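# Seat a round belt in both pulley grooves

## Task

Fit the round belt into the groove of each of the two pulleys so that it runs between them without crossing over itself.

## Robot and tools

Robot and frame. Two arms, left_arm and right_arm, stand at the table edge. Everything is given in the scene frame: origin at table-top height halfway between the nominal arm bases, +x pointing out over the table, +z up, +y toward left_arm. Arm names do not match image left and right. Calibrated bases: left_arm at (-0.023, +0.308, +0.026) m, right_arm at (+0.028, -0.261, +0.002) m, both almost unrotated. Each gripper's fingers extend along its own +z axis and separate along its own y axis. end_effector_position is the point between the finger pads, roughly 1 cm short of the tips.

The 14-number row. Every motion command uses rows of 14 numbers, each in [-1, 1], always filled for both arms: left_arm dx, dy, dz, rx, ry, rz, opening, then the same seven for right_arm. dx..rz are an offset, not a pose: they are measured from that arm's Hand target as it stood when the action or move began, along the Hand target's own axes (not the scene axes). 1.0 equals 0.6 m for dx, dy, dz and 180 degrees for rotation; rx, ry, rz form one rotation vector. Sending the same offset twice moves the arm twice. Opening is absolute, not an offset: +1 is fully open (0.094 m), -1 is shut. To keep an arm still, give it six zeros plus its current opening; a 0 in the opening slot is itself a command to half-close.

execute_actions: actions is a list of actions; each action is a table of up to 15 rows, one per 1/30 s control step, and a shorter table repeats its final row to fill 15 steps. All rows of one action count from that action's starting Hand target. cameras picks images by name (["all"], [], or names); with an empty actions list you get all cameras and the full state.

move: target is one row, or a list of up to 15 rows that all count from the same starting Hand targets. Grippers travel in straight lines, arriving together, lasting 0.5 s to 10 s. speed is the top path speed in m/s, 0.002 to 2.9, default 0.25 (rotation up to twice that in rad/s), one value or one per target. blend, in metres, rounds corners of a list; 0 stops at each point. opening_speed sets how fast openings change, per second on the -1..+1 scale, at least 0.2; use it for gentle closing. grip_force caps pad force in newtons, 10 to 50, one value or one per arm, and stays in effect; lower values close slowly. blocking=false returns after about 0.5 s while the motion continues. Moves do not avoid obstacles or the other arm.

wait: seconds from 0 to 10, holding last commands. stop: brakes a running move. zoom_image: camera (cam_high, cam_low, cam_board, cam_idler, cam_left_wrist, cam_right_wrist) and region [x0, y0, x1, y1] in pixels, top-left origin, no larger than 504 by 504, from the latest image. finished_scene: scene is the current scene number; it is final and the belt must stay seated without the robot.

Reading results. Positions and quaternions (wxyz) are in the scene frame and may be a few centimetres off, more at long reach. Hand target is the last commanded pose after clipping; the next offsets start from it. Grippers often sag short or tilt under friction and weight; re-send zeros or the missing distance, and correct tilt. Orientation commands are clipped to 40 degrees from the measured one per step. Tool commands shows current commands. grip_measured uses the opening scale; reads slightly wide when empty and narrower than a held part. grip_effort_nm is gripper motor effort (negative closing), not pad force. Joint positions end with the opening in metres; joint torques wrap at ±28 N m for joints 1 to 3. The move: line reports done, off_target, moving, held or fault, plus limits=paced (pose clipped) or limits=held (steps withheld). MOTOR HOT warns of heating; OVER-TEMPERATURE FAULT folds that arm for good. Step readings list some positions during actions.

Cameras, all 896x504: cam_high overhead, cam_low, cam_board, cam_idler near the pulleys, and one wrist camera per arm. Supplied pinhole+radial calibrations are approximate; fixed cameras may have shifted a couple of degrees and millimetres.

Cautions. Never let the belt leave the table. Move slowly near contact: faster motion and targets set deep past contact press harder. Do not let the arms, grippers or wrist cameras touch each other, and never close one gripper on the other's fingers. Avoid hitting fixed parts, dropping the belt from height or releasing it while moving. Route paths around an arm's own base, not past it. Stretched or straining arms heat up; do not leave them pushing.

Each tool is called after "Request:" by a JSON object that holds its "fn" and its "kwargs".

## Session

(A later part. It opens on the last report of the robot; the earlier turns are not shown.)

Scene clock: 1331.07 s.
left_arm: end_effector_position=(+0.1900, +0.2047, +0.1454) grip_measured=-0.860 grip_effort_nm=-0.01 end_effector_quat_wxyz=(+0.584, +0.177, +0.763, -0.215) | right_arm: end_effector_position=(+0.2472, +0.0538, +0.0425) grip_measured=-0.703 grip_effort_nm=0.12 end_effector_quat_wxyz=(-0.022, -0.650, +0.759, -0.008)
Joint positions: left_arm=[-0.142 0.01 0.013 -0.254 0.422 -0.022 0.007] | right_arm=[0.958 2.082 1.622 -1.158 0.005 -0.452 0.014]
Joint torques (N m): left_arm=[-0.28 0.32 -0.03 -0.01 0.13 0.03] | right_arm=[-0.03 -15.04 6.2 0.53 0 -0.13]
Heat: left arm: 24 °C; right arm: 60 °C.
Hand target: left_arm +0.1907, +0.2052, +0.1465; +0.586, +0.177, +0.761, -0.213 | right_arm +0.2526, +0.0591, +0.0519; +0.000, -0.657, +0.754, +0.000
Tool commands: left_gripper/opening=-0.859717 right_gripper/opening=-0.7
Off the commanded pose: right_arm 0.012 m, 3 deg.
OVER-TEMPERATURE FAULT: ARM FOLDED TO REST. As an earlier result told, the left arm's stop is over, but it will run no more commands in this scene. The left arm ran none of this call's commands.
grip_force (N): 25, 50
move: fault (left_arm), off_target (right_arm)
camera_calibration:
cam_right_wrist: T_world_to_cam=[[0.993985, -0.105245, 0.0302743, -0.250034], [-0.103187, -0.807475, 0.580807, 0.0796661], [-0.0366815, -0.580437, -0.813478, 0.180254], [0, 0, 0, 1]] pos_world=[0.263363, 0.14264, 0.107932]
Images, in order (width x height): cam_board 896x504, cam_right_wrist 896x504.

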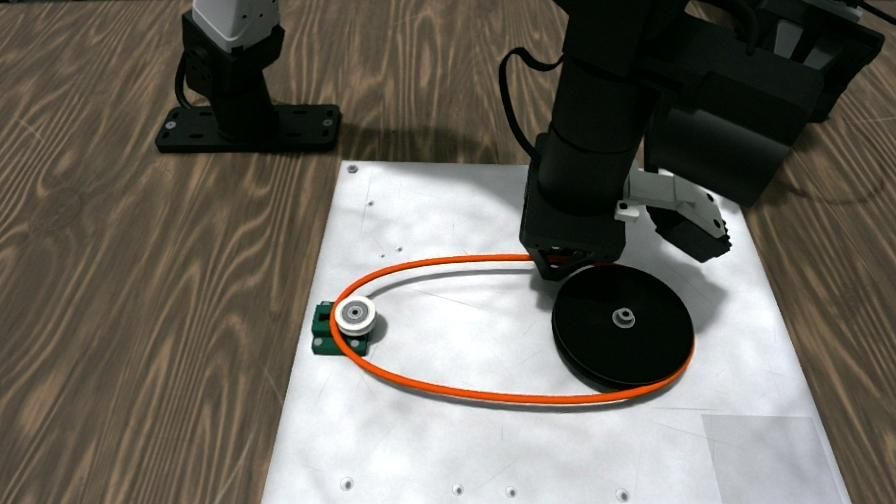

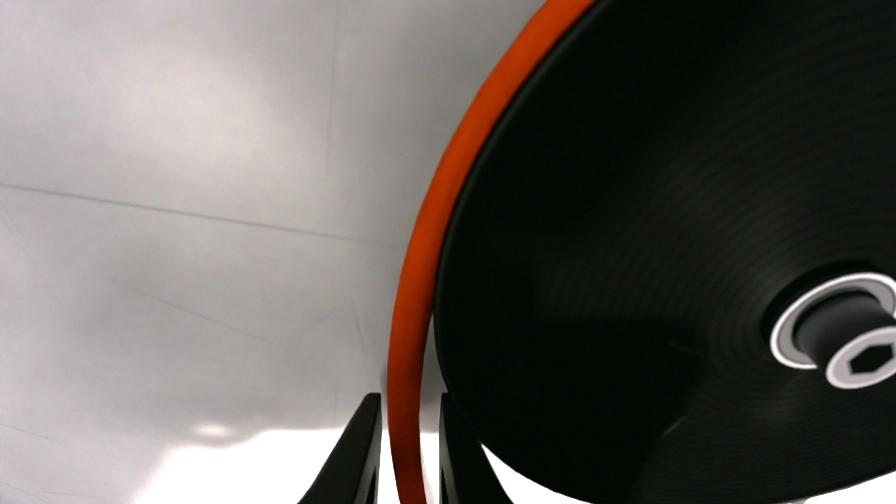

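Request:
{"fn": "move", "kwargs": {"target": [0,0,0,0,0,0,-0.86,0.0095,0.0072,-0.108,0,0,0,-0.7], "speed": 0.06, "cameras": ["cam_board","cam_right_wrist","cam_high","cam_idler"]}}

Scene clock: 1348.20 s.
left_arm: end_effector_position=(+0.1900, +0.2047, +0.1454) grip_measured=-0.860 grip_effort_nm=-0.01 end_effector_quat_wxyz=(+0.584, +0.177, +0.763, -0.215) | right_arm: end_effector_position=(+0.2474, +0.0540, +0.0977) grip_measured=-0.703 grip_effort_nm=0.12 end_effector_quat_wxyz=(-0.014, -0.651, +0.759, -0.006)
Joint positions: left_arm=[-0.142 0.01 0.013 -0.254 0.422 -0.022 0.007] | right_arm=[0.958 2.039 1.779 -1.34 0.005 -0.452 0.014]
Joint torques (N m): left_arm=[-0.16 0.31 0.08 0 0.06 0.05] | right_arm=[0.28 -15.53 8.49 0.03 -0.01 -0.11]
Heat: left arm: 24 °C; right arm: 60 °C.
Hand target: left_arm +0.1907, +0.2052, +0.1465; +0.586, +0.177, +0.761, -0.213 | right_arm +0.2475, +0.0539, +0.1167; +0.000, -0.657, +0.754, +0.000
Tool commands: left_gripper/opening=-0.859717 right_gripper/opening=-0.7
Off the commanded pose: right_arm 0.019 m, 2 deg.
OVER-TEMPERATURE FAULT: ARM FOLDED TO REST. As an earlier result told, the left arm's stop is over, but it will run no more commands in this scene. The left arm ran none of this call's commands.
grip_force (N): 25, 50
move: fault (left_arm), off_target (right_arm)
camera_calibration:
cam_right_wrist: T_world_to_cam=[[0.993647, -0.105706, 0.0386153, -0.252593], [-0.108854, -0.815679, 0.568172, 0.0508952], [-0.0285614, -0.568766, -0.822003, 0.223373], [0, 0, 0, 1]] pos_world=[0.262908, 0.141861, 0.16445]
Images, in order (width x height): cam_high 896x504, cam_board 896x504, cam_idler 896x504, cam_right_wrist 896x504.

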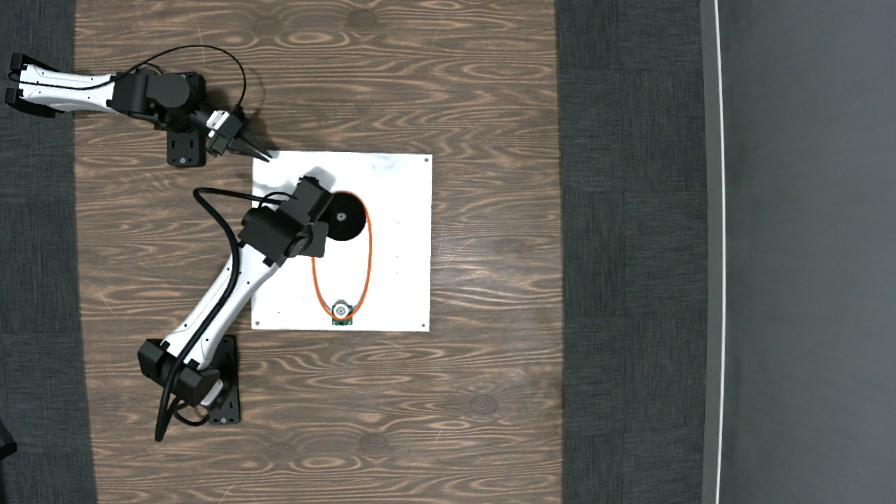

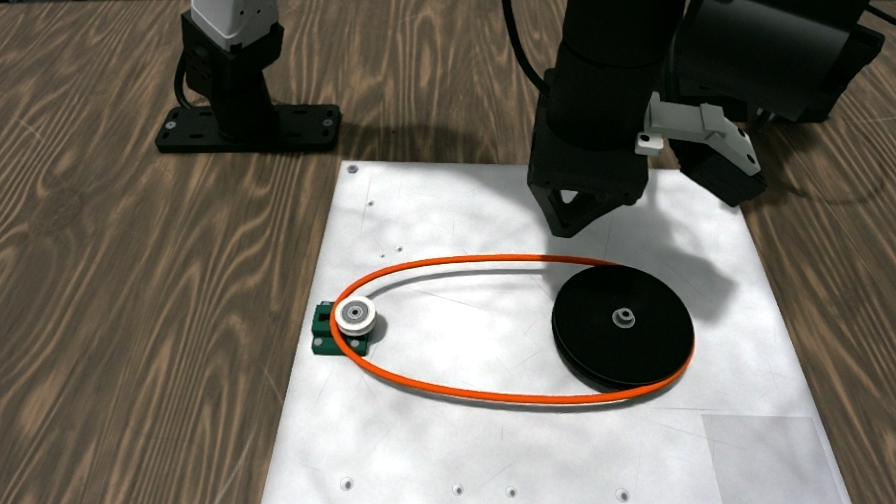

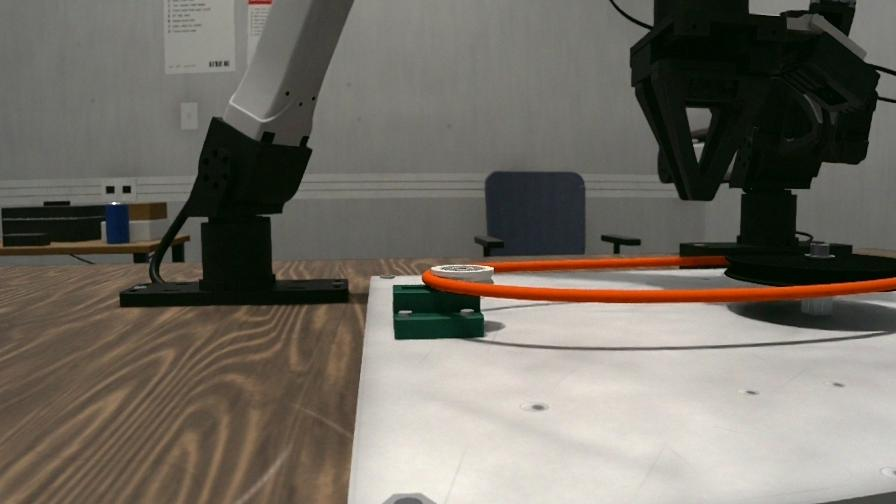

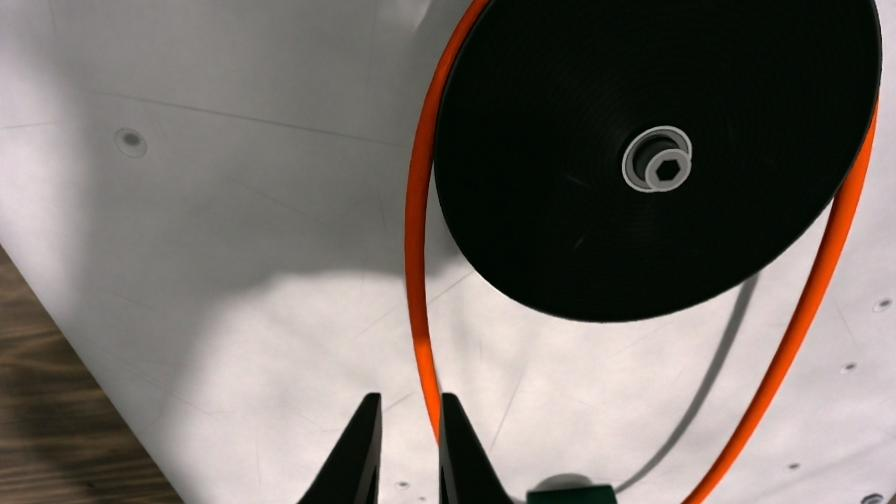

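Request:
{"fn": "zoom_image", "kwargs": {"camera": "cam_idler", "region": [390, 220, 896, 340]}}

Request:
{"fn": "zoom_image", "kwargs": {"camera": "cam_board", "region": [290, 240, 460, 410]}}

Request:
{"fn": "zoom_image", "kwargs": {"camera": "cam_board", "region": [520, 220, 730, 420]}}

Region (390, 220, 896, 340) is 506x120 pixels. A region can be at most 504 by 504 pixels.

Scaled by 2.965 from the camera's 896x504 image, which has a finer 1280x720 frame.

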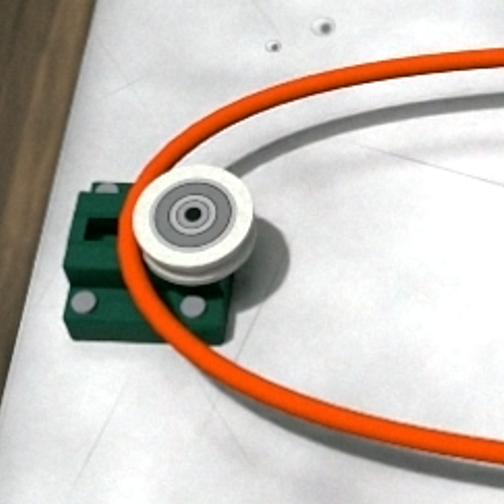

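Scaled by 2.400 from the camera's 896x504 image, which has a finer 1280x720 frame.

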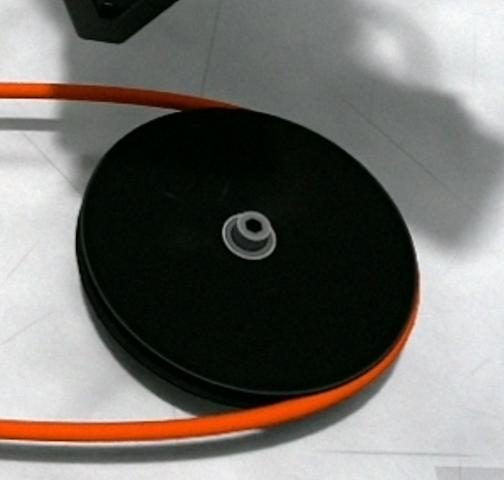

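Request:
{"fn": "zoom_image", "kwargs": {"camera": "cam_idler", "region": [390, 230, 560, 330]}}

Request:
{"fn": "zoom_image", "kwargs": {"camera": "cam_idler", "region": [680, 200, 896, 340]}}

Scaled by 2.965 from the camera's 896x504 image, which has a finer 1280x720 frame.

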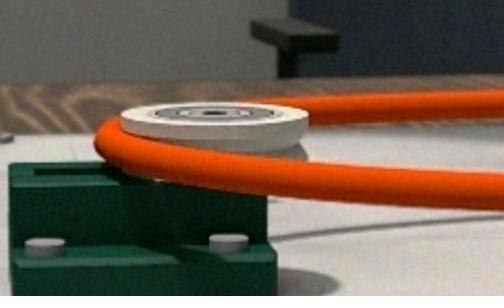

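Scaled by 2.333 from the camera's 896x504 image, which has a finer 1280x720 frame.

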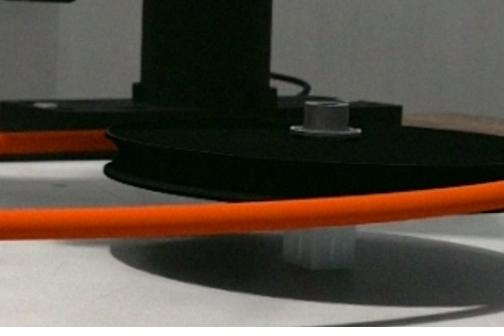

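Request:
{"fn": "move", "kwargs": {"target": [0,0,0,0,0,0,-0.86,-0.095,-0.1255,-0.0133,0,0,0,-0.7], "speed": 0.15, "cameras": ["cam_board","cam_right_wrist","cam_high","cam_idler","cam_left_wrist"]}}

Scene clock: 1387.43 s.
left_arm: end_effector_position=(+0.1900, +0.2047, +0.1454) grip_measured=-0.860 grip_effort_nm=-0.01 end_effector_quat_wxyz=(+0.584, +0.177, +0.763, -0.215) | right_arm: end_effector_position=(+0.3322, +0.1022, +0.1294) grip_measured=-0.703 grip_effort_nm=0.12 end_effector_quat_wxyz=(+0.048, -0.648, +0.760, +0.006)
Joint positions: left_arm=[-0.142 0.01 0.013 -0.254 0.422 -0.022 0.007] | right_arm=[0.869 2.373 2.445 -1.546 0.005 -0.537 0.014]
Joint torques (N m): left_arm=[-0.32 0.23 0.14 0.01 0.09 0.05] | right_arm=[0.24 -12.51 8.32 0.3 -0.03 -0.13]
Heat: left arm: 24 °C; right arm: 65 °C.
Hand target: left_arm +0.1907, +0.2052, +0.1465; +0.586, +0.177, +0.761, -0.213 | right_arm +0.3300, +0.1000, +0.1247; +0.000, -0.657, +0.754, +0.000
Tool commands: left_gripper/opening=-0.859717 right_gripper/opening=-0.7
Off the commanded pose: right_arm 0.006 m, 6 deg.
OVER-TEMPERATURE FAULT: ARM FOLDED TO REST. As an earlier result told, the left arm's stop is over, but it will run no more commands in this scene. The left arm ran none of this call's commands.
joint sent to its limit (right arm) — joint 4 (wrist pitch), lower limit. The joint targets are off in orientation, not in position.
grip_force (N): 25, 50
move: fault (left_arm), off_target (right_arm)
camera_calibration:
cam_left_wrist: T_world_to_cam=[[-0.547411, -0.815698, 0.187022, 0.234958], [-0.652615, 0.276198, -0.705556, 0.210809], [0.523866, -0.508282, -0.68353, 0.201131], [0, 0, 0, 1]] pos_world=[0.16083, 0.235661, 0.242274]
cam_right_wrist: T_world_to_cam=[[0.987398, -0.117618, 0.105881, -0.338402], [-0.154114, -0.866703, 0.474421, 0.113796], [0.0359673, -0.48476, -0.873907, 0.255962], [0, 0, 0, 1]] pos_world=[0.342469, 0.182905, 0.205531]
Images, in order (width x height): cam_high 896x504, cam_board 896x504, cam_idler 896x504, cam_left_wrist 896x504, cam_right_wrist 896x504.

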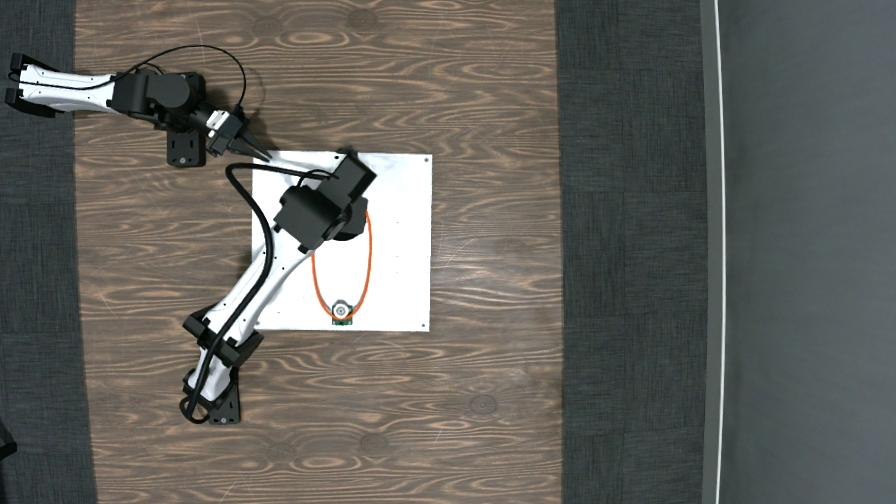

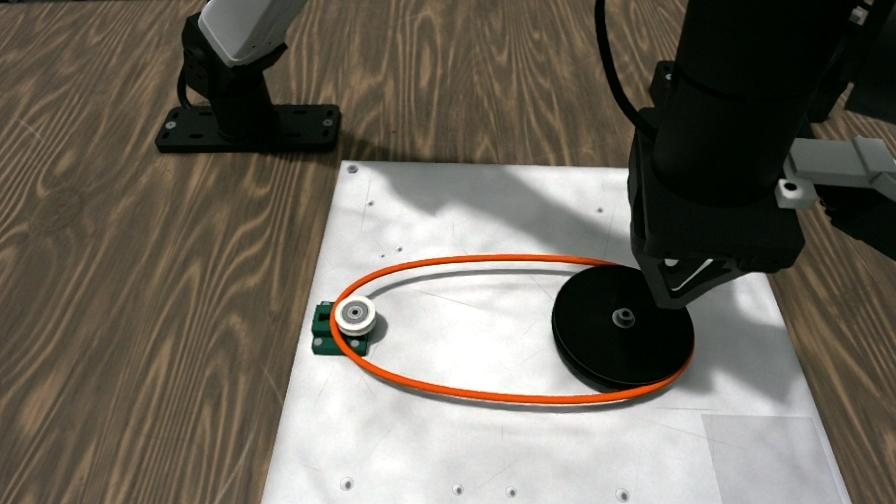

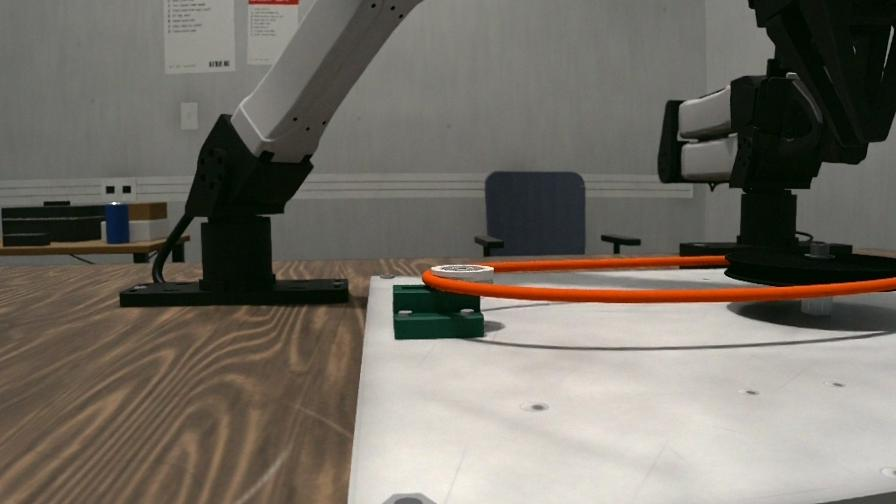

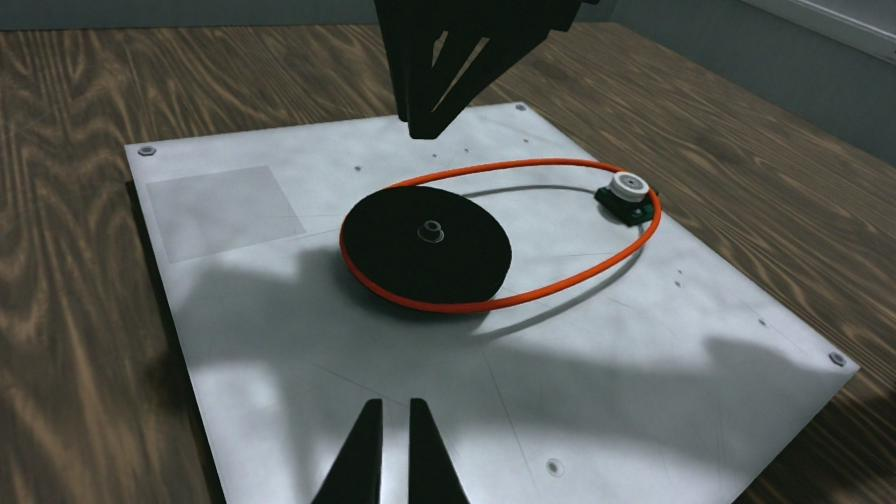

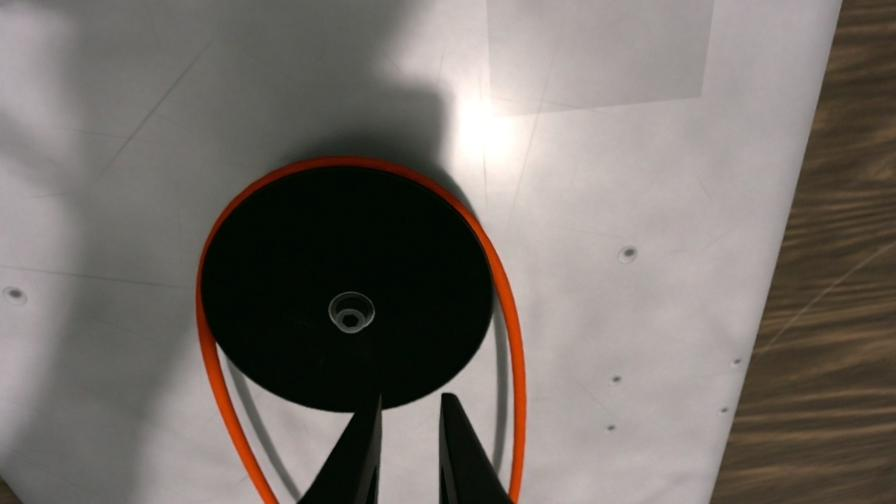

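Request:
{"fn": "zoom_image", "kwargs": {"camera": "cam_left_wrist", "region": [320, 160, 530, 330]}}

Request:
{"fn": "zoom_image", "kwargs": {"camera": "cam_right_wrist", "region": [180, 130, 540, 330]}}

Request:
{"fn": "zoom_image", "kwargs": {"camera": "cam_left_wrist", "region": [570, 140, 690, 260]}}

Scaled by 2.400 from the camera's 896x504 image, which has a finer 1280x720 frame.

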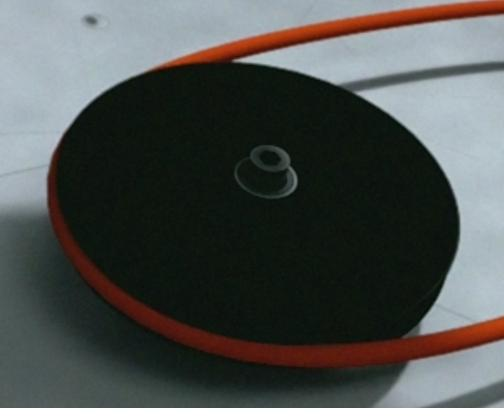

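Scaled by 1.400 from the camera's 896x504 image, which has a finer 1280x720 frame.

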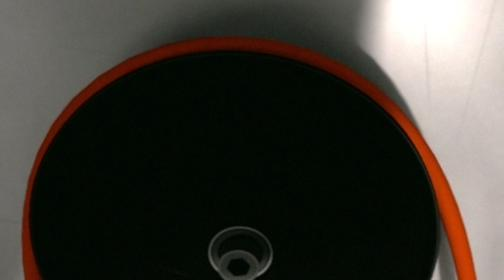

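Scaled by 4.200 from the camera's 896x504 image, which has a finer 1280x720 frame.

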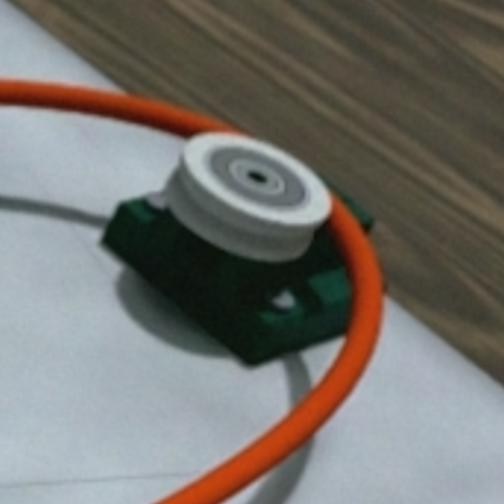

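Request:
{"fn": "finished_scene", "kwargs": {"scene": 2}}

The scene is finished: the task was done.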